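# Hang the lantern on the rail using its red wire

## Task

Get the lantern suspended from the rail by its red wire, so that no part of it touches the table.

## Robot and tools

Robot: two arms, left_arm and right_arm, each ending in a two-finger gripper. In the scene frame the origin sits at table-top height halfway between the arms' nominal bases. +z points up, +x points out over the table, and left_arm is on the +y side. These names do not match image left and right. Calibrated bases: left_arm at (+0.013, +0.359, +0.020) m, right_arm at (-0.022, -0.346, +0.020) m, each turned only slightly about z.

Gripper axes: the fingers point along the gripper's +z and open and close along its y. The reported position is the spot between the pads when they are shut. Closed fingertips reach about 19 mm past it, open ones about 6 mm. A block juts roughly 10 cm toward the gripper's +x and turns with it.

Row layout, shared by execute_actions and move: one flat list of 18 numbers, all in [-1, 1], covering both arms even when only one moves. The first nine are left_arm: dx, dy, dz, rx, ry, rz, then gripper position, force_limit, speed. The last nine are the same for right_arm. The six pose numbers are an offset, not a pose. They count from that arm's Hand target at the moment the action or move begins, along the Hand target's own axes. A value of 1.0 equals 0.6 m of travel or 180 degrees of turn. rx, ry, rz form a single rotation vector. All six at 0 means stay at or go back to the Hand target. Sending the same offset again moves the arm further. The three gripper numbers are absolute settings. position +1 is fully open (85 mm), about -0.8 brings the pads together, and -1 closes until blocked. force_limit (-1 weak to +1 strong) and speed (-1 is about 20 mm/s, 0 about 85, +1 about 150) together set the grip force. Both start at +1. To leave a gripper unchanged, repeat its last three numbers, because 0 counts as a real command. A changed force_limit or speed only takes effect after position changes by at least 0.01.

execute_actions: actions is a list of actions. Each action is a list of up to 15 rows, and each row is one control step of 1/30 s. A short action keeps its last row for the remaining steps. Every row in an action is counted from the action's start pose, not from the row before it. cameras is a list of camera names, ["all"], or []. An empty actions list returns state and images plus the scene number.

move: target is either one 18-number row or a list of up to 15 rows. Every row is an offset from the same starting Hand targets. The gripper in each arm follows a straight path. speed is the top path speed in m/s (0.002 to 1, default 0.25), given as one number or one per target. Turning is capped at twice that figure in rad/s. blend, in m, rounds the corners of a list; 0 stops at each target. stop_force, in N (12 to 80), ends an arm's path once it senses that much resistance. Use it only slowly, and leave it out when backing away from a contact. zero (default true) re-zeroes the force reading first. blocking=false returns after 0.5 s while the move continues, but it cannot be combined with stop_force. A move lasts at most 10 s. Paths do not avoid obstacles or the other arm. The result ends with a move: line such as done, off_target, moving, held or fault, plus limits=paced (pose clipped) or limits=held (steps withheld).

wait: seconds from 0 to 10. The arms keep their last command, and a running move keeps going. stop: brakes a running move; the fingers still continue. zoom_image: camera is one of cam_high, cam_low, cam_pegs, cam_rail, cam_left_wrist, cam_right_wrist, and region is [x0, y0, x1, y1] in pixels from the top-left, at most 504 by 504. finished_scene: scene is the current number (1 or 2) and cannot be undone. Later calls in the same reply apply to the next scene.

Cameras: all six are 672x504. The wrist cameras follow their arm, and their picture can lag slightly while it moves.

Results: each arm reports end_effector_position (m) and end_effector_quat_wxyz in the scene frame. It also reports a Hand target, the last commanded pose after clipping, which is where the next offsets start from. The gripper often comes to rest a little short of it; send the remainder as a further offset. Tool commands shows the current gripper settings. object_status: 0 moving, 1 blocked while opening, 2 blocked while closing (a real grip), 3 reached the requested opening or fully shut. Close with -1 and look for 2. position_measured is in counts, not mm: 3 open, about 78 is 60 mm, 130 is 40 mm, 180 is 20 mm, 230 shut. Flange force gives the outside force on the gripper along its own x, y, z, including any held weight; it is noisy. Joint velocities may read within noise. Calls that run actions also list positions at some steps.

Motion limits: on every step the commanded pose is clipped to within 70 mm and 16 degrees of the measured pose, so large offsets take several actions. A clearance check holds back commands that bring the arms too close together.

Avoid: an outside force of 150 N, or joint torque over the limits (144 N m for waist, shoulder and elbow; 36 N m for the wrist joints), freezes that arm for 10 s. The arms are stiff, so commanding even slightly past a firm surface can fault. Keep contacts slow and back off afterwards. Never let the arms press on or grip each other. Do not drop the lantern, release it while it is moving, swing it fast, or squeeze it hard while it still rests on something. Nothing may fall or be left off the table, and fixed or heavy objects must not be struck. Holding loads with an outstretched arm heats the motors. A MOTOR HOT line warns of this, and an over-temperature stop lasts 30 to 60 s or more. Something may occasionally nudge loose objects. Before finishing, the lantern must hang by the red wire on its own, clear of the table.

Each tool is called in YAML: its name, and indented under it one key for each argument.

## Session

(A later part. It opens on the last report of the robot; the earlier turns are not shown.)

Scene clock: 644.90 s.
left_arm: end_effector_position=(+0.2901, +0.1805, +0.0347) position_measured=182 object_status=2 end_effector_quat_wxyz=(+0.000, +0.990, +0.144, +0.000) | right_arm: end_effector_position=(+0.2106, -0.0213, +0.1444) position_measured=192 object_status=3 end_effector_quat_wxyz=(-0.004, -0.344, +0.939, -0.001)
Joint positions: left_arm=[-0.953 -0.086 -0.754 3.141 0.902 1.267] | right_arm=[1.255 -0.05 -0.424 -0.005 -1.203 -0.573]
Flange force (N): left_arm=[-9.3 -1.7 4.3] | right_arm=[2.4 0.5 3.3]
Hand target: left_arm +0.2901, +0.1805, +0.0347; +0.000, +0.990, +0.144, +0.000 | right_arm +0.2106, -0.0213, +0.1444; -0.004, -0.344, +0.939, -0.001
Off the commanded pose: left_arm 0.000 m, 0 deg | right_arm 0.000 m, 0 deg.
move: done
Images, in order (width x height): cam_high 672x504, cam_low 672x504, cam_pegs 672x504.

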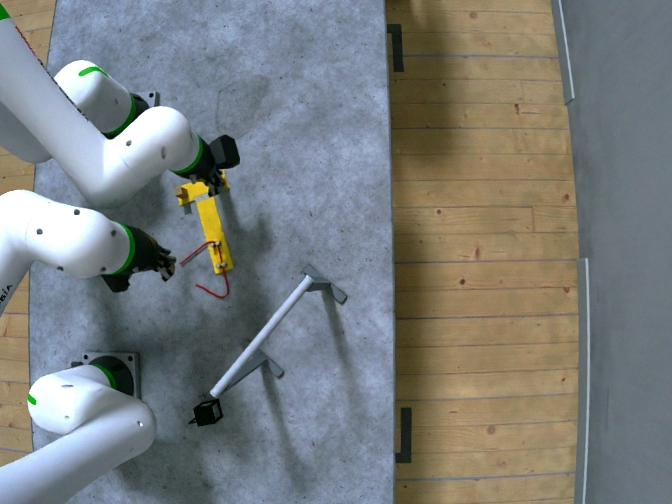

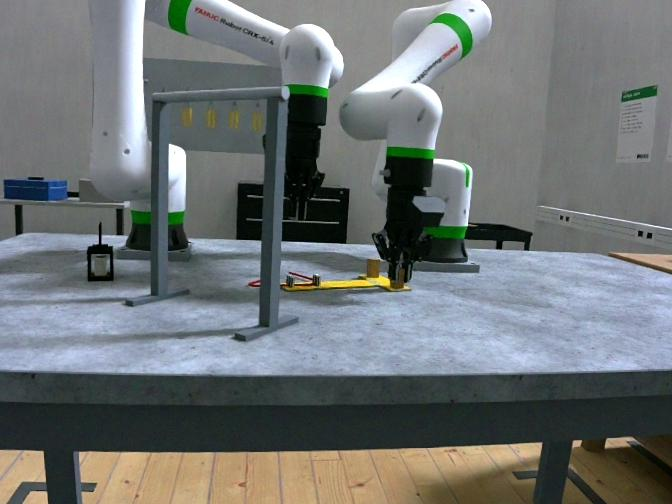

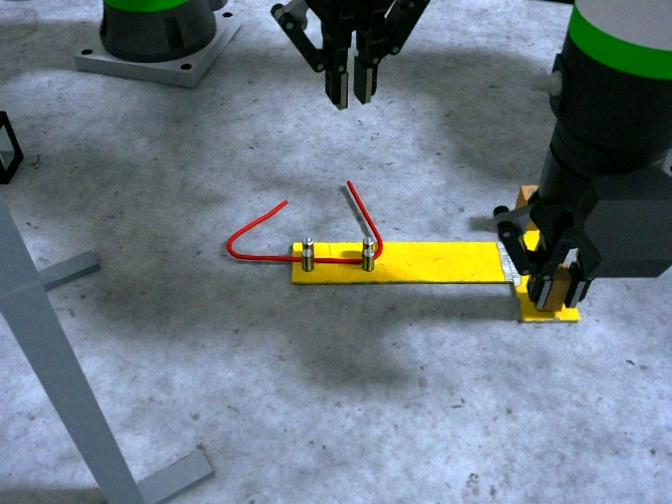

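move:
  target: [0,0,0,0,0,0,-1,0,-1,-0.0757,-0.1597,0.107,0,0,0.633,-0.35,0,-1]
  speed: 0.4
  cameras: ["cam_pegs","cam_right_wrist"]

Scene clock: 653.20 s.
left_arm: end_effector_position=(+0.2901, +0.1805, +0.0347) position_measured=182 object_status=2 end_effector_quat_wxyz=(+0.000, +0.990, +0.144, +0.000) | right_arm: end_effector_position=(+0.3067, -0.0651, +0.0801) position_measured=173 object_status=3 end_effector_quat_wxyz=(-0.002, +0.597, +0.802, -0.003)
Joint positions: left_arm=[-0.953 -0.086 -0.754 3.141 0.902 1.267] | right_arm=[0.987 0.11 -0.426 -0.005 -1.041 -2.287]
Flange force (N): left_arm=[-9.2 -1.7 4.4] | right_arm=[-0.9 -2.5 2.1]
Hand target: left_arm +0.2901, +0.1805, +0.0347; +0.000, +0.990, +0.144, +0.000 | right_arm +0.3066, -0.0651, +0.0801; -0.002, +0.597, +0.802, -0.003
Off the commanded pose: left_arm 0.000 m, 0 deg | right_arm 0.000 m, 0 deg.
move: held (right_arm; a check stopped the path); limits=held
pose unreachable (right arm): on one or more control steps of this call, first in action 0 (counted from 0), this arm could not follow its commanded pose, so it was not sent that pose on those steps. It may still have moved: this result reports where it is.
cause: moving toward the commanded pose would bring a part of the arm too close to another arm (a part of this arm just beyond joint 4 (forearm roll) and a part of the left arm just beyond its joint 4 (forearm roll), at the place that arm is still heading or pushing toward).
camera_calibration:
cam_right_wrist: T_world_to_cam=[[0.951194, 0.308009, 0.0189991, -0.263337], [0.28269, -0.894387, 0.346639, -0.157657], [0.123761, -0.32435, -0.937806, 0.150268], [0, 0, 0, 1]] pos_world=[0.276455, -0.0111572, 0.200575]
Images, in order (width x height): cam_pegs 672x504, cam_right_wrist 672x504.

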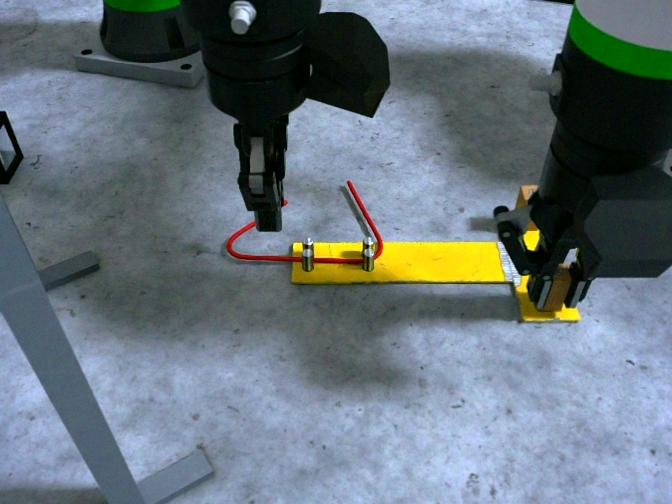

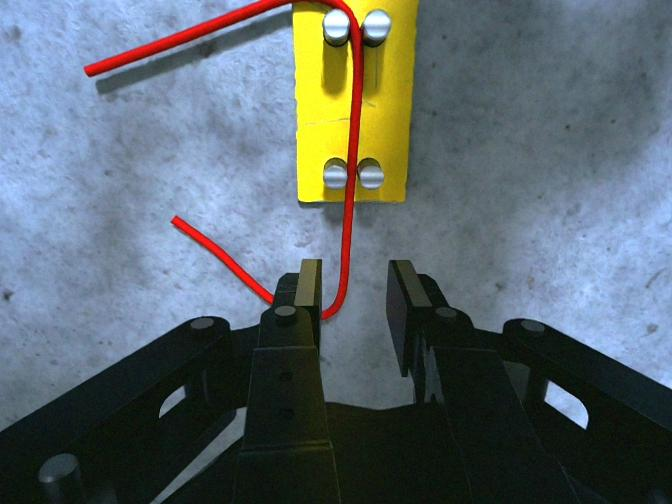

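move:
  target: [0,0,0,0,0,0,-1,0,-1,0,0,0.094,0,0,0,-0.35,0,-1]
  speed: 0.08
  stop_force: 15
  cameras: ["cam_right_wrist"]

move:
  target: [0,0,0,0,0,0,-1,0,-1,0,0,0,0,0,0,-1,0.2,-1]
  cameras: ["cam_right_wrist","cam_pegs"]

Scene clock: 661.80 s.
left_arm: end_effector_position=(+0.2901, +0.1805, +0.0347) position_measured=182 object_status=2 end_effector_quat_wxyz=(+0.000, +0.990, +0.144, +0.000) | right_arm: end_effector_position=(+0.3066, -0.0651, +0.0801) position_measured=173 object_status=3 end_effector_quat_wxyz=(-0.002, +0.597, +0.802, -0.003)
Joint positions: left_arm=[-0.953 -0.086 -0.754 3.141 0.902 1.267] | right_arm=[0.987 0.109 -0.426 -0.005 -1.041 -2.287]
Flange force (N): left_arm=[-9.3 -2.3 4.1] | right_arm=[-0.5 -1.9 3.0]
Hand target: left_arm +0.2901, +0.1805, +0.0347; +0.000, +0.990, +0.144, +0.000 | right_arm +0.3066, -0.0651, +0.0801; -0.002, +0.597, +0.802, -0.003 (not the last commanded pose)
Off the commanded pose: left_arm 0.000 m, 0 deg | right_arm 0.056 m, 0 deg.
move: held (right_arm; a check stopped the path); limits=held
pose unreachable (right arm): on one or more control steps of this call, first in action 0 (counted from 0), this arm could not follow its commanded pose, so it was not sent that pose on those steps. It may still have moved: this result reports where it is.
cause: moving toward the commanded pose would bring a part of the arm too close to another arm (a part of this arm just beyond joint 4 (forearm roll) and a part of the left arm just beyond its joint 4 (forearm roll), along the way the arms are being sent, or toward where that arm still pushes).
camera_calibration:
cam_right_wrist: T_world_to_cam=[[0.951209, 0.307969, 0.018881, -0.263223], [0.282684, -0.894366, 0.346697, -0.157638], [0.123658, -0.324444, -0.937787, 0.150304], [0, 0, 0, 1]] pos_world=[0.276356, -0.0111566, 0.200576]
Images, in order (width x height): cam_right_wrist 672x504.

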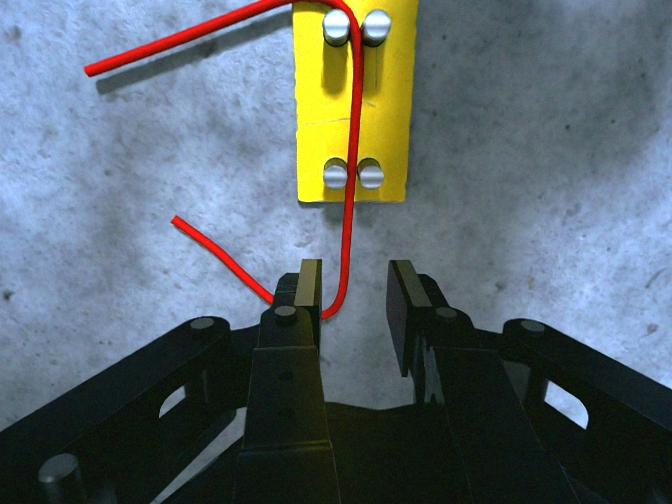

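Scene clock: 663.17 s.
left_arm: end_effector_position=(+0.2901, +0.1805, +0.0347) position_measured=182 object_status=2 end_effector_quat_wxyz=(+0.000, +0.990, +0.144, +0.000) | right_arm: end_effector_position=(+0.3066, -0.0651, +0.0801) position_measured=231 object_status=0 end_effector_quat_wxyz=(-0.002, +0.597, +0.802, -0.003)
Joint positions: left_arm=[-0.953 -0.086 -0.754 3.141 0.902 1.267] | right_arm=[0.987 0.109 -0.426 -0.005 -1.041 -2.287]
Flange force (N): left_arm=[-9.2 -2.0 4.5] | right_arm=[-0.6 -1.9 3.4]
Hand target: left_arm +0.2901, +0.1805, +0.0347; +0.000, +0.990, +0.144, +0.000 | right_arm +0.3066, -0.0651, +0.0801; -0.002, +0.597, +0.802, -0.003
Off the commanded pose: left_arm 0.000 m, 0 deg | right_arm 0.000 m, 0 deg.
move: done
camera_calibration:
cam_right_wrist: T_world_to_cam=[[0.951209, 0.307969, 0.018881, -0.263223], [0.282684, -0.894366, 0.346697, -0.157638], [0.123658, -0.324444, -0.937787, 0.150304], [0, 0, 0, 1]] pos_world=[0.276356, -0.0111566, 0.200576]
Images, in order (width x height): cam_pegs 672x504, cam_right_wrist 672x504.

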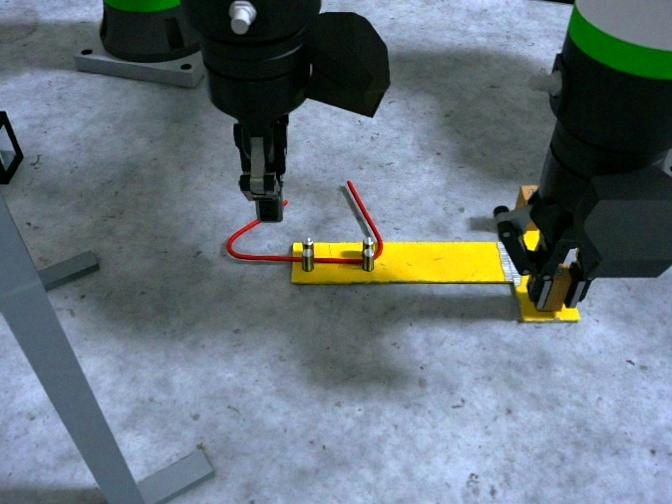

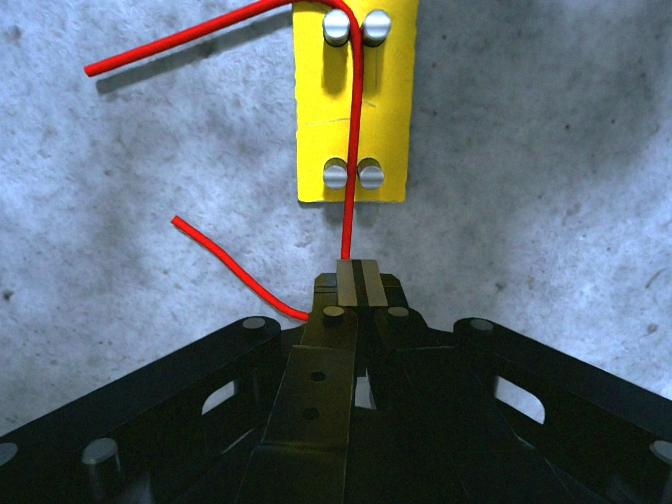

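move:
  target: [0,0,0,0,0,0,0.2,0,-1,0,0,0,0,0,0,-0.35,0,-1]

move:
  target:
    - [0,0,-0.2,0,0,0,0.2,0,-1,0,0,0,0,0,0,-0.35,0,-1]
    - [0.1,0.5,-0.35,0,0,0,0.2,0,-1,0,0,0,0,0,0,-0.35,0,-1]
  speed: 0.4
  blend: 0.05

move:
  target: [0,0,0,0,0,0,0.2,0,-1,0,0,0.094,0,0,0,-0.35,0,-1]
  speed: 0.08
  stop_force: 15

move:
  target: [0,0,0,0,0,0,0.2,0,-1,0,0,0,0,0,0,-1,0.2,-1]
  cameras: ["cam_right_wrist","cam_pegs"]

Scene clock: 670.67 s.
left_arm: end_effector_position=(+0.2901, +0.1805, +0.0347) position_measured=104 object_status=0 end_effector_quat_wxyz=(+0.000, +0.990, +0.144, +0.000) | right_arm: end_effector_position=(+0.3066, -0.0651, +0.0801) position_measured=173 object_status=3 end_effector_quat_wxyz=(-0.002, +0.597, +0.802, -0.003)
Joint positions: left_arm=[-0.953 -0.086 -0.754 3.141 0.902 1.267] | right_arm=[0.987 0.109 -0.426 -0.005 -1.041 -2.287]
Flange force (N): left_arm=[-9.1 -1.4 1.9] | right_arm=[-0.6 -2.1 3.1]
Hand target: left_arm +0.2901, +0.1805, +0.0347; +0.000, +0.990, +0.144, +0.000 | right_arm +0.3066, -0.0651, +0.0801; -0.002, +0.597, +0.802, -0.003
Off the commanded pose: left_arm 0.000 m, 0 deg | right_arm 0.000 m, 0 deg.
move: done

Scene clock: 671.23 s.
left_arm: end_effector_position=(+0.2901, +0.1805, +0.0347) position_measured=104 object_status=3 end_effector_quat_wxyz=(+0.000, +0.990, +0.144, +0.000) | right_arm: end_effector_position=(+0.3066, -0.0651, +0.0801) position_measured=173 object_status=3 end_effector_quat_wxyz=(-0.002, +0.597, +0.802, -0.003)
Joint positions: left_arm=[-0.953 -0.086 -0.754 3.141 0.902 1.267] | right_arm=[0.987 0.109 -0.426 -0.005 -1.041 -2.287]
Flange force (N): left_arm=[-9.3 -2.0 2.5] | right_arm=[-0.4 -1.9 3.0]
Hand target: left_arm +0.2901, +0.1805, +0.0347; +0.000, +0.990, +0.144, +0.000 (not the last commanded pose) | right_arm +0.3066, -0.0651, +0.0801; -0.002, +0.597, +0.802, -0.003
Off the commanded pose: left_arm 0.371 m, 0 deg | right_arm 0.000 m, 0 deg.
move: held (left_arm; a check stopped the path); path passed 0 of 2 targets; limits=held
pose unreachable (left arm): on one or more control steps of this call, first in action 0 (counted from 0), this arm could not follow its commanded pose, so it was not sent that pose on those steps. It may still have moved: this result reports where it is.
cause: moving toward the commanded pose would bring a part of the arm too close to another arm (a part of this arm just beyond joint 4 (forearm roll) and a part of the right arm just beyond its joint 4 (forearm roll), along the way the arms are being sent, or toward where that arm still pushes).

Scene clock: 671.77 s.
left_arm: end_effector_position=(+0.2901, +0.1805, +0.0347) position_measured=104 object_status=3 end_effector_quat_wxyz=(+0.000, +0.990, +0.144, +0.000) | right_arm: end_effector_position=(+0.3066, -0.0651, +0.0801) position_measured=173 object_status=3 end_effector_quat_wxyz=(-0.002, +0.597, +0.802, -0.003)
Joint positions: left_arm=[-0.953 -0.086 -0.754 3.141 0.902 1.267] | right_arm=[0.987 0.109 -0.426 -0.005 -1.041 -2.287]
Flange force (N): left_arm=[-8.9 -1.6 3.0] | right_arm=[-0.4 -1.9 3.0]
Hand target: left_arm +0.2901, +0.1805, +0.0347; +0.000, +0.990, +0.144, +0.000 | right_arm +0.3066, -0.0651, +0.0801; -0.002, +0.597, +0.802, -0.003 (not the last commanded pose)
Off the commanded pose: left_arm 0.000 m, 0 deg | right_arm 0.056 m, 0 deg.
move: held (right_arm; a check stopped the path); limits=held
pose unreachable (right arm): on one or more control steps of this call, first in action 0 (counted from 0), this arm could not follow its commanded pose, so it was not sent that pose on those steps. It may still have moved: this result reports where it is.
cause: moving toward the commanded pose would bring a part of the arm too close to another arm (a part of this arm just beyond joint 4 (forearm roll) and a part of the left arm just beyond its joint 4 (forearm roll), at the place that arm is still heading or pushing toward).

Scene clock: 673.10 s.
left_arm: end_effector_position=(+0.2901, +0.1805, +0.0347) position_measured=104 object_status=3 end_effector_quat_wxyz=(+0.000, +0.990, +0.144, +0.000) | right_arm: end_effector_position=(+0.3066, -0.0651, +0.0801) position_measured=231 object_status=0 end_effector_quat_wxyz=(-0.002, +0.597, +0.802, -0.003)
Joint positions: left_arm=[-0.953 -0.086 -0.754 3.141 0.902 1.267] | right_arm=[0.987 0.109 -0.426 -0.005 -1.041 -2.287]
Flange force (N): left_arm=[-9.1 -1.5 2.2] | right_arm=[-0.4 -1.4 3.1]
Hand target: left_arm +0.2901, +0.1805, +0.0347; +0.000, +0.990, +0.144, +0.000 | right_arm +0.3066, -0.0651, +0.0801; -0.002, +0.597, +0.802, -0.003
Off the commanded pose: left_arm 0.000 m, 0 deg | right_arm 0.000 m, 0 deg.
move: done
camera_calibration:
cam_right_wrist: T_world_to_cam=[[0.951209, 0.307969, 0.018881, -0.263223], [0.282684, -0.894366, 0.346697, -0.157638], [0.123658, -0.324444, -0.937787, 0.150304], [0, 0, 0, 1]] pos_world=[0.276356, -0.0111566, 0.200576]
Images, in order (width x height): cam_pegs 672x504, cam_right_wrist 672x504.

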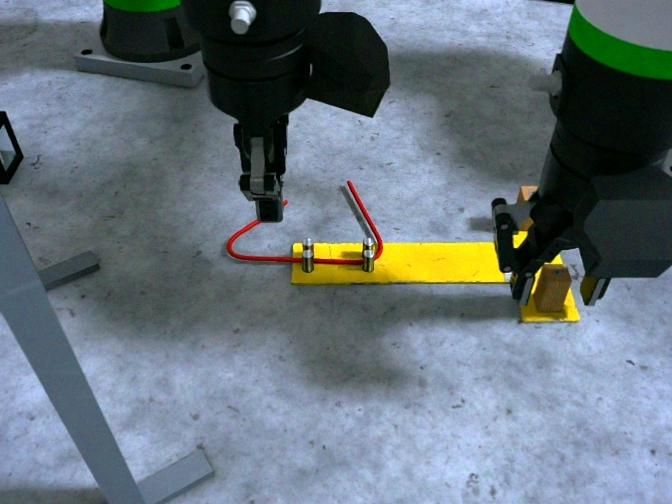

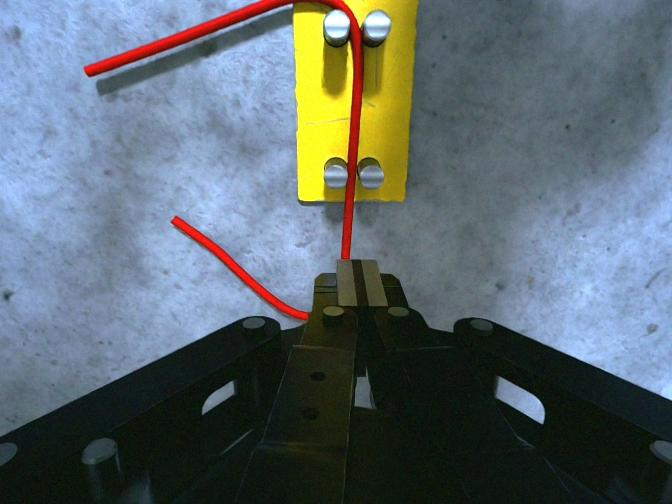

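move:
  target: [0,0,0,0,0,0,0.2,0,-1,-0.042,-0.15,-0.083,0,0,0,-0.35,0.2,-1]

move:
  target:
    - [0,0,-0.2,0,0,0,0.2,0,-1,0,0,0,0,0,0,-0.35,0.2,-1]
    - [0.1,0.5,-0.35,0,0,0,0.2,0,-1,0,0,0,0,0,0,-0.35,0.2,-1]
  speed: 0.4
  blend: 0.05

move:
  target:
    - [0,0,0,0,0,0,0.2,0,-1,0.042,0.15,0.06,0,0,0,-0.35,0.2,-1]
    - [0,0,0,0,0,0,0.2,0,-1,0.042,0.15,0.177,0,0,0,-0.35,0.2,-1]
  speed: 0.1

move:
  target: [0,0,0,0,0,0,0.2,0,-1,0,0,0,0,0,0,-1,0.2,-1]
  cameras: ["cam_right_wrist","cam_pegs"]

Scene clock: 682.77 s.
left_arm: end_effector_position=(+0.2901, +0.1805, +0.0347) position_measured=104 object_status=3 end_effector_quat_wxyz=(+0.000, +0.990, +0.144, +0.000) | right_arm: end_effector_position=(+0.2280, -0.1150, +0.1306) position_measured=173 object_status=0 end_effector_quat_wxyz=(-0.002, +0.597, +0.802, -0.003)
Joint positions: left_arm=[-0.953 -0.086 -0.754 3.141 0.902 1.267] | right_arm=[1.111 -0.199 -0.588 -0.005 -1.187 -2.411]
Flange force (N): left_arm=[-9.2 -2.2 2.3] | right_arm=[-0.6 -2.1 3.7]
Hand target: left_arm +0.2901, +0.1805, +0.0347; +0.000, +0.990, +0.144, +0.000 | right_arm +0.2280, -0.1150, +0.1306; -0.002, +0.597, +0.802, -0.003
Off the commanded pose: left_arm 0.000 m, 0 deg | right_arm 0.000 m, 0 deg.
move: done

Scene clock: 684.23 s.
left_arm: end_effector_position=(+0.3379, +0.0864, +0.1870) position_measured=104 object_status=3 end_effector_quat_wxyz=(+0.007, +0.990, +0.143, +0.007) | right_arm: end_effector_position=(+0.2280, -0.1150, +0.1306) position_measured=173 object_status=3 end_effector_quat_wxyz=(-0.002, +0.597, +0.802, -0.003)
Joint positions: left_arm=[-0.99 -0.042 -0.315 3.134 1.279 1.304] | right_arm=[1.111 -0.199 -0.588 -0.005 -1.187 -2.411]
Flange force (N): left_arm=[-8.9 -3.0 3.2] | right_arm=[-0.4 -2.1 3.6]
Hand target: left_arm +0.3379, +0.0864, +0.1871; +0.007, +0.990, +0.143, +0.007 (not the last commanded pose) | right_arm +0.2280, -0.1150, +0.1306; -0.002, +0.597, +0.802, -0.003
Off the commanded pose: left_arm 0.208 m, 1 deg | right_arm 0.000 m, 0 deg.
led back after a hold (left arm): the arm was led back toward your command in small steps, so it may still be short of it.
move: held (left_arm; a check stopped the path); path passed 1 of 2 targets; limits=held
pose unreachable (left arm): on one or more control steps of this call, first in action 0 (counted from 0), this arm could not follow its commanded pose, so it was not sent that pose on those steps. It may still have moved: this result reports where it is.
cause: moving toward the commanded pose would bring a part of the arm too close to another arm (a part of this arm just beyond joint 4 (forearm roll) and a part of the right arm just beyond its joint 5 (wrist pitch), where that arm would come to rest).

Scene clock: 685.03 s.
left_arm: end_effector_position=(+0.3379, +0.0864, +0.1871) position_measured=104 object_status=3 end_effector_quat_wxyz=(+0.007, +0.990, +0.143, +0.007) | right_arm: end_effector_position=(+0.2506, -0.1008, +0.1201) position_measured=173 object_status=3 end_effector_quat_wxyz=(-0.002, +0.597, +0.802, -0.003)
Joint positions: left_arm=[-0.99 -0.042 -0.315 3.134 1.279 1.304] | right_arm=[1.069 -0.112 -0.542 -0.005 -1.146 -2.369]
Flange force (N): left_arm=[-7.3 -2.9 2.8] | right_arm=[-2.6 0.3 2.9]
Hand target: left_arm +0.3379, +0.0864, +0.1871; +0.007, +0.990, +0.143, +0.007 | right_arm +0.2506, -0.1008, +0.1201; -0.002, +0.597, +0.802, -0.003 (not the last commanded pose)
Off the commanded pose: left_arm 0.000 m, 0 deg | right_arm 0.117 m, 0 deg.
move: held (right_arm; a check stopped the path); path passed 0 of 2 targets; limits=held
pose unreachable (right arm): on one or more control steps of this call, first in action 0 (counted from 0), this arm could not follow its commanded pose, so it was not sent that pose on those steps. It may still have moved: this result reports where it is.
cause: moving toward the commanded pose would bring a part of the arm too close to another arm (a part of this arm just beyond joint 4 (forearm roll) and a part of the left arm just beyond its joint 4 (forearm roll), along the way the arms are being sent, or toward where that arm still pushes).

Scene clock: 686.37 s.
left_arm: end_effector_position=(+0.3379, +0.0864, +0.1871) position_measured=104 object_status=3 end_effector_quat_wxyz=(+0.007, +0.990, +0.143, +0.007) | right_arm: end_effector_position=(+0.2506, -0.1008, +0.1201) position_measured=231 object_status=0 end_effector_quat_wxyz=(-0.002, +0.597, +0.802, -0.003)
Joint positions: left_arm=[-0.99 -0.042 -0.315 3.134 1.279 1.304] | right_arm=[1.069 -0.112 -0.542 -0.005 -1.146 -2.369]
Flange force (N): left_arm=[-7.2 -2.4 3.0] | right_arm=[-0.5 -1.4 3.3]
Hand target: left_arm +0.3379, +0.0864, +0.1871; +0.007, +0.990, +0.143, +0.007 | right_arm +0.2506, -0.1008, +0.1201; -0.002, +0.597, +0.802, -0.003
Off the commanded pose: left_arm 0.000 m, 0 deg | right_arm 0.000 m, 0 deg.
move: done
camera_calibration:
cam_right_wrist: T_world_to_cam=[[0.951215, 0.307925, 0.019304, -0.199757], [0.282487, -0.894375, 0.346835, -0.18751], [0.124064, -0.324461, -0.937727, 0.18319], [0, 0, 0, 1]] pos_world=[0.220253, -0.0467563, 0.240674]
Images, in order (width x height): cam_pegs 672x504, cam_right_wrist 672x504.

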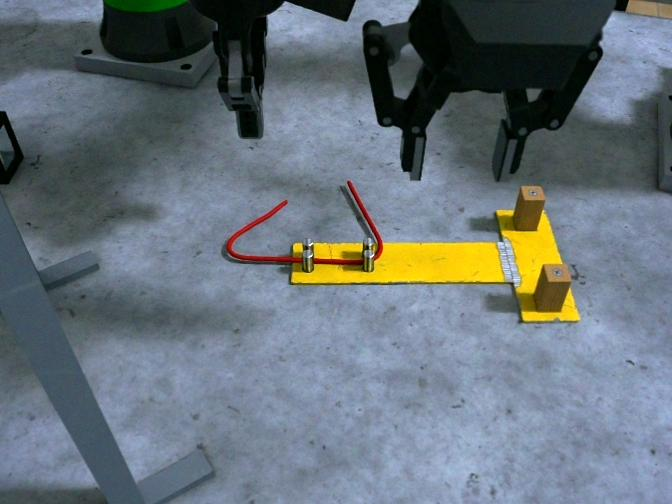

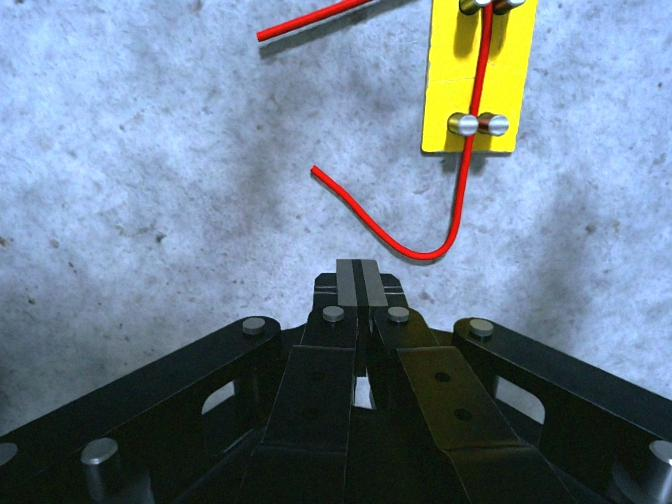

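move:
  target:
    - [0,-0.3,-0.05,0,0,0,0.2,0,-1,0,0,0,0,0,0,-0.35,0.2,-1]
    - [0,-0.6,-0.2,0,0,0,0.2,0,-1,0,0,0,0,0,0,-0.35,0.2,-1]
  speed: 0.4
  blend: 0.05

Scene clock: 692.40 s.
left_arm: end_effector_position=(+0.2340, +0.4330, +0.3015) position_measured=104 object_status=3 end_effector_quat_wxyz=(+0.007, +0.990, +0.143, +0.007) | right_arm: end_effector_position=(+0.2506, -0.1008, +0.1201) position_measured=173 object_status=3 end_effector_quat_wxyz=(-0.002, +0.597, +0.802, -0.003)
Joint positions: left_arm=[-0.232 -0.609 -0.437 3.149 1.725 0.545] | right_arm=[1.069 -0.112 -0.542 -0.005 -1.146 -2.369]
Flange force (N): left_arm=[-6.0 10.6 4.5] | right_arm=[-0.8 -1.7 3.3]
Hand target: left_arm +0.2340, +0.4330, +0.3015; +0.007, +0.990, +0.143, +0.007 | right_arm +0.2506, -0.1008, +0.1201; -0.002, +0.597, +0.802, -0.003
Off the commanded pose: left_arm 0.000 m, 0 deg | right_arm 0.000 m, 0 deg.
move: done; blend cut to 0 m at target 1; limits=paced

move:
  target:
    - [0,0,0,0,0,0,0.2,0,-1,0.031,0.1065,0.067,0,0,0,-0.35,0.2,-1]
    - [0,0,0,0,0,0,0.2,0,-1,0.031,0.1065,0.161,0,0,0,-0.35,0.2,-1]
  speed: 0.1

move:
  target: [0,0,0,0,0,0,0.2,0,-1,0,0,0,0,0,0,-1,0.2,-1]
  cameras: ["cam_right_wrist","cam_pegs"]

Scene clock: 701.40 s.
left_arm: end_effector_position=(+0.2340, +0.4330, +0.3015) position_measured=104 object_status=3 end_effector_quat_wxyz=(+0.007, +0.990, +0.143, +0.007) | right_arm: end_effector_position=(+0.3058, -0.0649, +0.0231) position_measured=173 object_status=3 end_effector_quat_wxyz=(-0.002, +0.597, +0.802, -0.003)
Joint positions: left_arm=[-0.232 -0.609 -0.437 3.149 1.725 0.545] | right_arm=[0.989 0.197 -0.485 -0.005 -0.895 -2.288]
Flange force (N): left_arm=[-5.4 8.0 4.4] | right_arm=[-0.8 -2.1 2.6]
Hand target: left_arm +0.2340, +0.4330, +0.3015; +0.007, +0.990, +0.143, +0.007 | right_arm +0.3058, -0.0649, +0.0231; -0.002, +0.597, +0.802, -0.003
Off the commanded pose: left_arm 0.000 m, 0 deg | right_arm 0.000 m, 0 deg.
move: done

Scene clock: 702.90 s.
left_arm: end_effector_position=(+0.2340, +0.4330, +0.3015) position_measured=104 object_status=3 end_effector_quat_wxyz=(+0.007, +0.990, +0.143, +0.007) | right_arm: end_effector_position=(+0.3058, -0.0649, +0.0231) position_measured=226 object_status=0 end_effector_quat_wxyz=(-0.002, +0.597, +0.802, -0.003)
Joint positions: left_arm=[-0.232 -0.609 -0.437 3.149 1.725 0.545] | right_arm=[0.989 0.197 -0.485 -0.005 -0.895 -2.288]
Flange force (N): left_arm=[-5.9 9.0 4.7] | right_arm=[-0.6 -0.9 3.0]
Hand target: left_arm +0.2340, +0.4330, +0.3015; +0.007, +0.990, +0.143, +0.007 | right_arm +0.3058, -0.0649, +0.0231; -0.002, +0.597, +0.802, -0.003
Off the commanded pose: left_arm 0.000 m, 0 deg | right_arm 0.000 m, 0 deg.
move: done
camera_calibration:
cam_right_wrist: T_world_to_cam=[[0.951215, 0.307925, 0.019304, -0.261508], [0.282487, -0.894375, 0.346835, -0.137436], [0.124064, -0.324461, -0.937727, 0.0968919], [0, 0, 0, 1]] pos_world=[0.275553, -0.0109563, 0.143574]
Images, in order (width x height): cam_pegs 672x504, cam_right_wrist 672x504.

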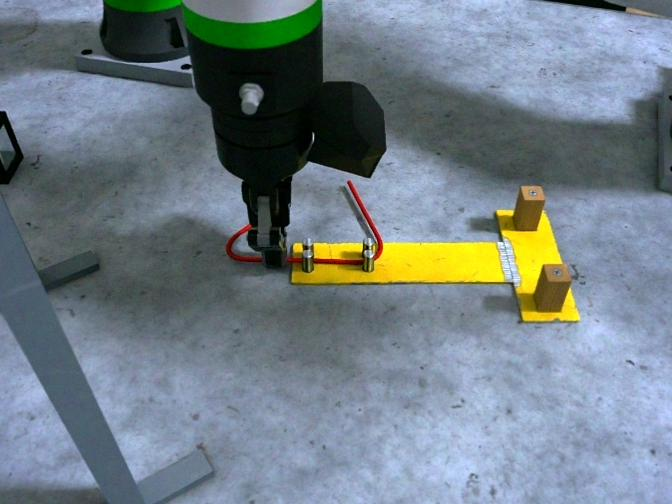

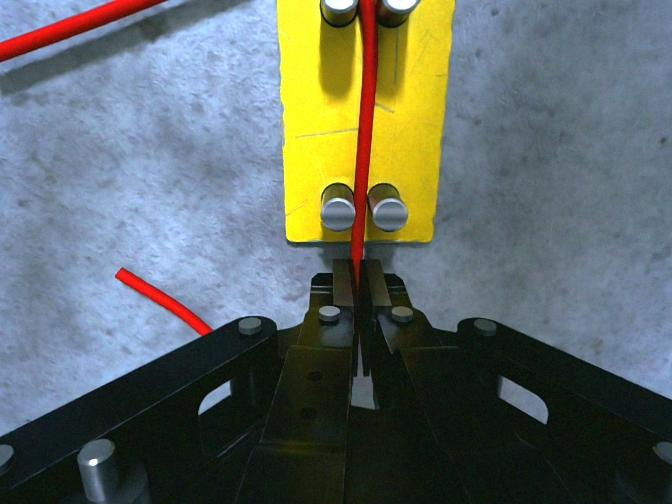

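move:
  target: [0,0,0,0,0,0,0.2,0,-1,0,0,-0.1,0,0,0,-1,0.2,-1]
  speed: 0.03

move:
  target: [0,0,0,0,0,0,0.2,0,-1,0,0,-0.2,0,0,0,-1,0.2,-1]
  cameras: ["cam_right_wrist","cam_pegs","cam_rail","cam_low"]

Scene clock: 708.17 s.
left_arm: end_effector_position=(+0.2340, +0.4330, +0.3015) position_measured=104 object_status=3 end_effector_quat_wxyz=(+0.007, +0.990, +0.143, +0.007) | right_arm: end_effector_position=(+0.3062, -0.0647, +0.0830) position_measured=226 object_status=2 end_effector_quat_wxyz=(-0.002, +0.597, +0.802, -0.003)
Joint positions: left_arm=[-0.232 -0.609 -0.437 3.149 1.725 0.545] | right_arm=[0.989 0.105 -0.423 -0.004 -1.049 -2.289]
Flange force (N): left_arm=[-5.6 8.6 4.4] | right_arm=[-0.6 -1.7 3.2]
Hand target: left_arm +0.2340, +0.4330, +0.3015; +0.007, +0.990, +0.143, +0.007 | right_arm +0.3062, -0.0647, +0.0831; -0.002, +0.597, +0.802, -0.003
Off the commanded pose: left_arm 0.000 m, 0 deg | right_arm 0.000 m, 0 deg.
move: done

Scene clock: 709.10 s.
left_arm: end_effector_position=(+0.2340, +0.4330, +0.3015) position_measured=104 object_status=3 end_effector_quat_wxyz=(+0.007, +0.990, +0.143, +0.007) | right_arm: end_effector_position=(+0.3070, -0.0644, +0.2030) position_measured=226 object_status=2 end_effector_quat_wxyz=(-0.002, +0.597, +0.802, -0.003)
Joint positions: left_arm=[-0.232 -0.609 -0.437 3.149 1.725 0.545] | right_arm=[0.988 -0.008 -0.241 -0.004 -1.345 -2.289]
Flange force (N): left_arm=[-5.6 8.2 4.6] | right_arm=[-0.4 -1.2 3.2]
Hand target: left_arm +0.2340, +0.4330, +0.3015; +0.007, +0.990, +0.143, +0.007 | right_arm +0.3070, -0.0643, +0.2031; -0.002, +0.597, +0.802, -0.003
Off the commanded pose: left_arm 0.000 m, 0 deg | right_arm 0.000 m, 0 deg.
move: done
camera_calibration:
cam_right_wrist: T_world_to_cam=[[0.951292, 0.307688, 0.0192627, -0.26632], [0.28227, -0.894422, 0.346892, -0.199626], [0.123964, -0.324558, -0.937707, 0.26575], [0, 0, 0, 1]] pos_world=[0.276753, -0.0103547, 0.323574]
Images, in order (width x height): cam_low 672x504, cam_pegs 672x504, cam_rail 672x504, cam_right_wrist 672x504.

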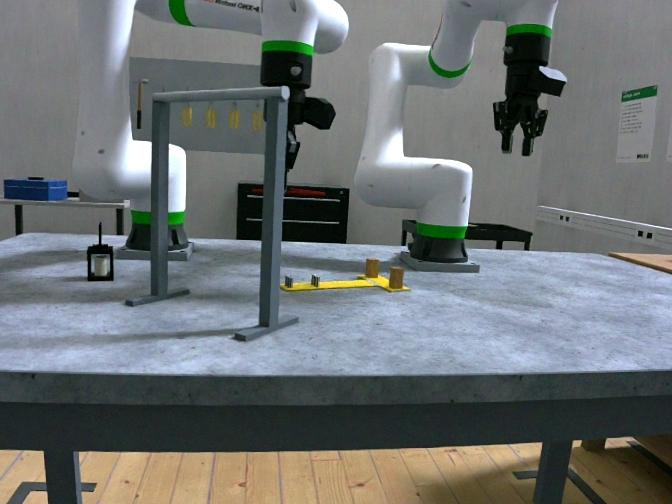

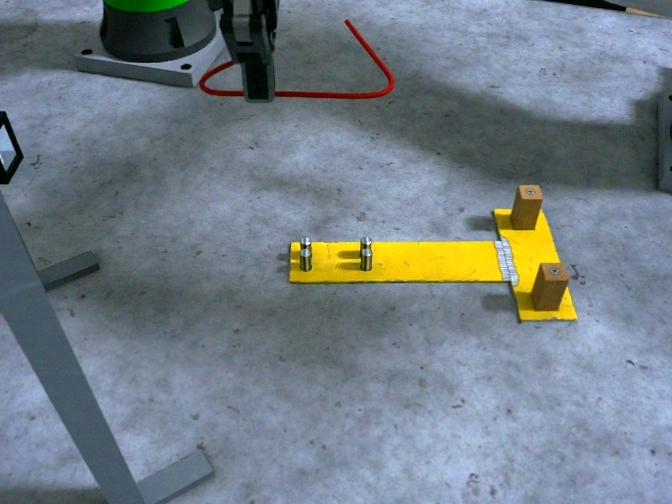

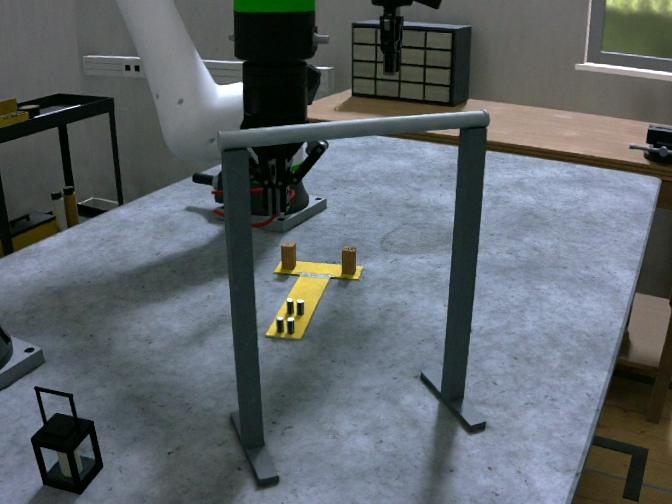

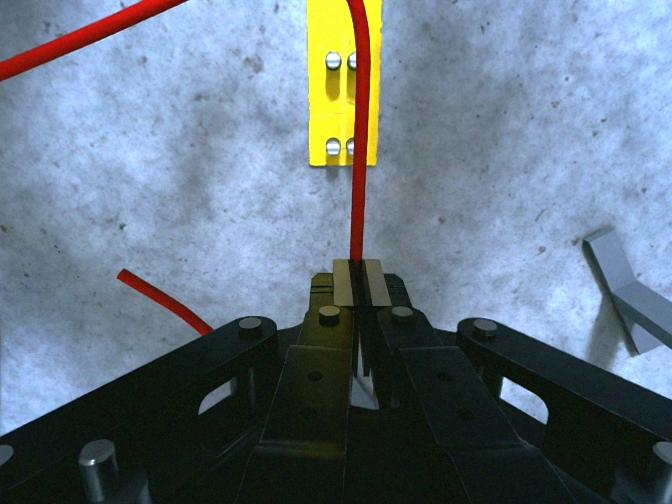

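move:
  target:
    - [0,0,0,0,0,0,0.2,0,-1,-0.177,-0.203,-0.417,0,0,0,-1,0.2,-1]
    - [0,0,0,0,0,0,0.2,0,-1,-0.645,-0.202,-0.333,-0.205,0.38,0.267,-1,0.2,-1]
  speed: 0.3
  blend: 0.03
  cameras: ["cam_rail","cam_high","cam_low","cam_right_wrist"]

Scene clock: 793.87 s.
left_arm: end_effector_position=(+0.2340, +0.4330, +0.3015) position_measured=104 object_status=3 end_effector_quat_wxyz=(+0.007, +0.990, +0.143, +0.007) | right_arm: end_effector_position=(+0.3034, -0.4692, +0.4042) position_measured=226 object_status=2 end_effector_quat_wxyz=(-0.257, +0.721, +0.336, +0.549)
Joint positions: left_arm=[-0.232 -0.609 -0.437 3.149 1.725 0.545] | right_arm=[-1.138 -0.132 -0.131 -1.278 -1.974 -1.456]
Flange force (N): left_arm=[-5.6 8.2 4.2] | right_arm=[-3.4 -1.9 1.9]
Hand target: left_arm +0.2340, +0.4330, +0.3015; +0.007, +0.990, +0.143, +0.007 | right_arm +0.3034, -0.4692, +0.4042; -0.257, +0.721, +0.336, +0.549
Off the commanded pose: left_arm 0.000 m, 0 deg | right_arm 0.000 m, 0 deg.
move: done
camera_calibration:
cam_right_wrist: T_world_to_cam=[[0.753424, -0.657035, 0.0256378, -0.537357], [-0.367005, -0.452559, -0.81271, 0.242559], [0.545581, 0.602906, -0.582104, 0.486942], [0, 0, 0, 1]] pos_world=[0.228212, -0.53687, 0.494358]
Images, in order (width x height): cam_high 672x504, cam_low 672x504, cam_rail 672x504, cam_right_wrist 672x504.

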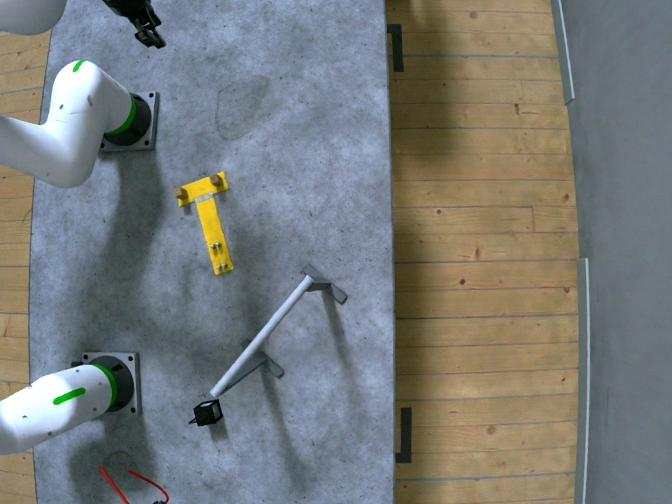

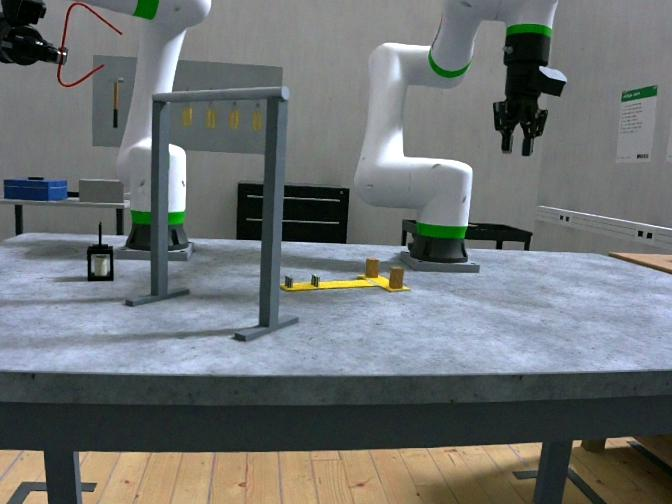

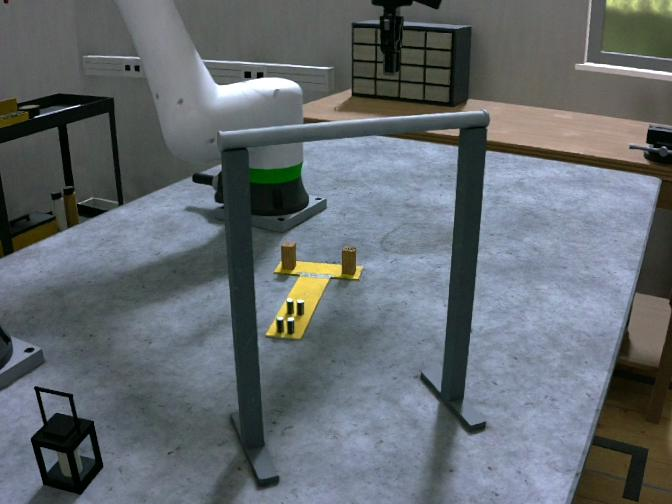

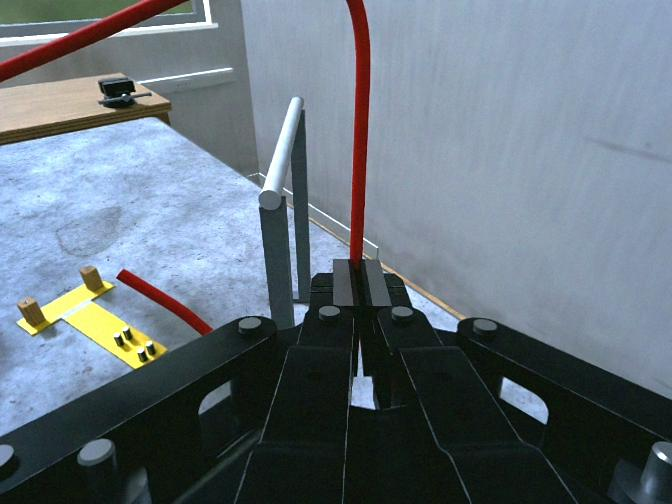

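move:
  target: [0,0,0,0,0,0,0.2,0,-1,-0.307,0.077,0.143,0,0,-0.178,-1,0.2,-1]
  speed: 0.2
  cameras: ["cam_rail","cam_high","cam_low","cam_right_wrist"]

Scene clock: 800.17 s.
left_arm: end_effector_position=(+0.2340, +0.4330, +0.3015) position_measured=104 object_status=3 end_effector_quat_wxyz=(+0.007, +0.990, +0.143, +0.007) | right_arm: end_effector_position=(+0.3601, -0.4727, +0.2037) position_measured=226 object_status=2 end_effector_quat_wxyz=(-0.096, +0.600, +0.522, +0.598)
Joint positions: left_arm=[-0.232 -0.609 -0.437 3.149 1.725 0.545] | right_arm=[-0.993 0.218 -0.301 -1.201 -1.665 -0.44]
Flange force (N): left_arm=[-5.9 9.0 4.5] | right_arm=[0.7 -3.4 1.8]
Hand target: left_arm +0.2340, +0.4330, +0.3015; +0.007, +0.990, +0.143, +0.007 | right_arm +0.3601, -0.4727, +0.2037; -0.096, +0.600, +0.522, +0.598
Off the commanded pose: left_arm 0.000 m, 0 deg | right_arm 0.000 m, 0 deg.
move: done
camera_calibration:
cam_right_wrist: T_world_to_cam=[[0.718713, -0.445445, 0.533882, -0.568259], [0.0386931, -0.741024, -0.670363, -0.212573], [0.694229, 0.502456, -0.515348, 0.226757], [0, 0, 0, 1]] pos_world=[0.259219, -0.524586, 0.277741]
Images, in order (width x height): cam_high 672x504, cam_low 672x504, cam_rail 672x504, cam_right_wrist 672x504.

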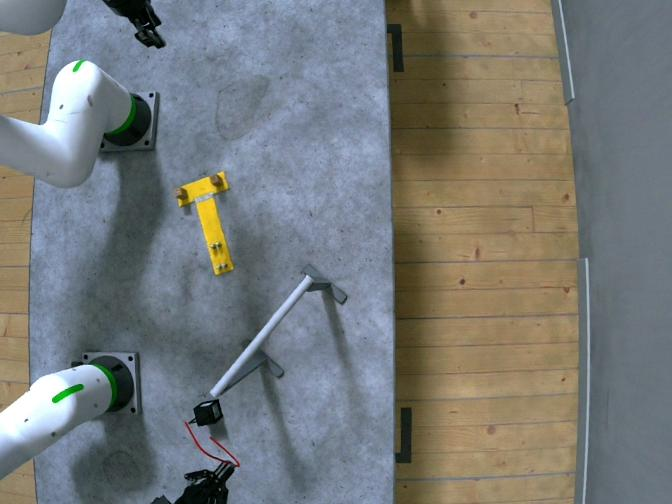

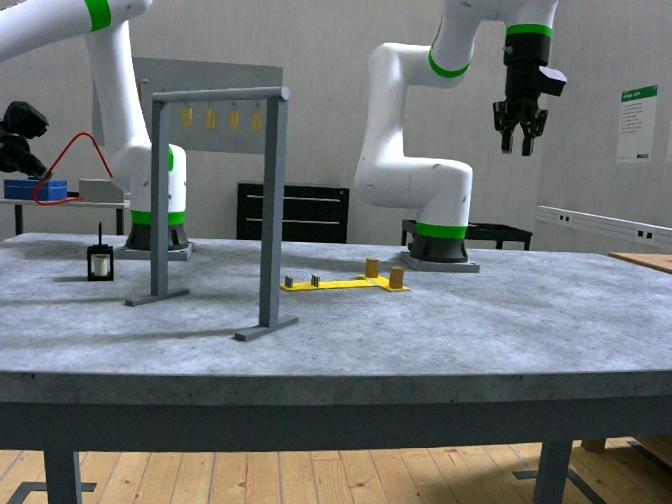

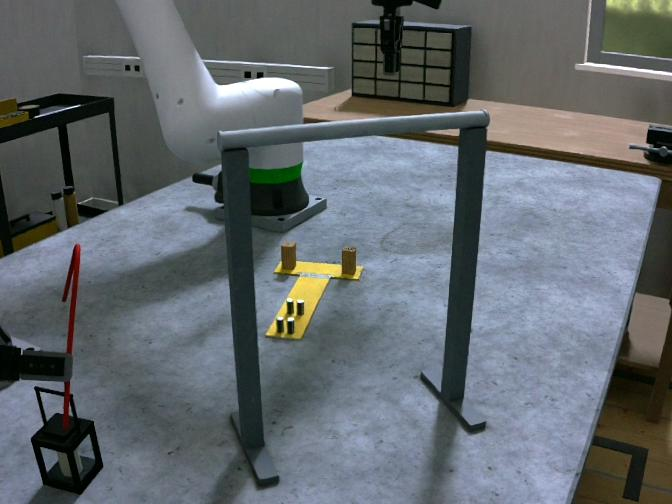

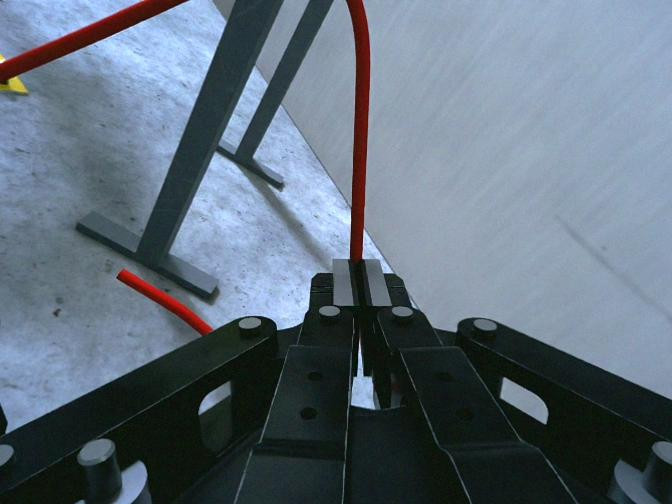

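zoom_image:
  camera: "cam_high"
  region: [140, 380, 280, 504]

zoom_image:
  camera: "cam_low"
  region: [0, 100, 180, 300]

zoom_image:
  camera: "cam_rail"
  region: [0, 330, 150, 504]

Scaled by 3.600 from the camera's 672x504 image, which has a finer 960x720 frame.

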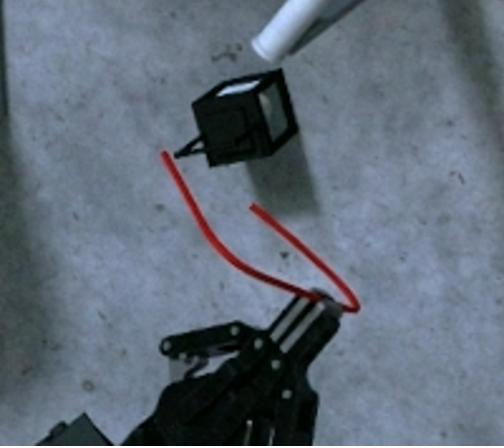

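Scaled by 2.520 from the camera's 672x504 image, which has a finer 960x720 frame.

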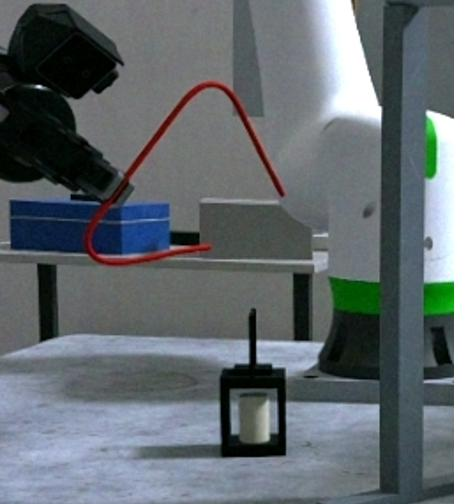

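Scaled by 2.897 from the camera's 672x504 image, which has a finer 960x720 frame.

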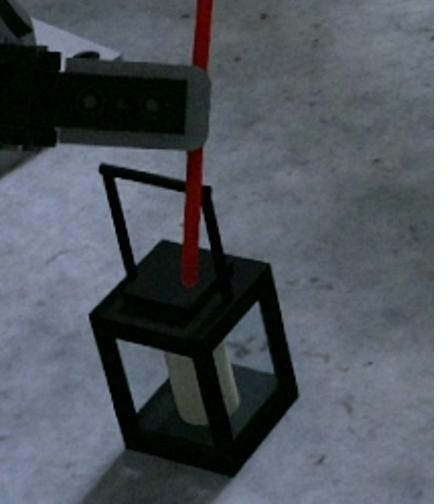

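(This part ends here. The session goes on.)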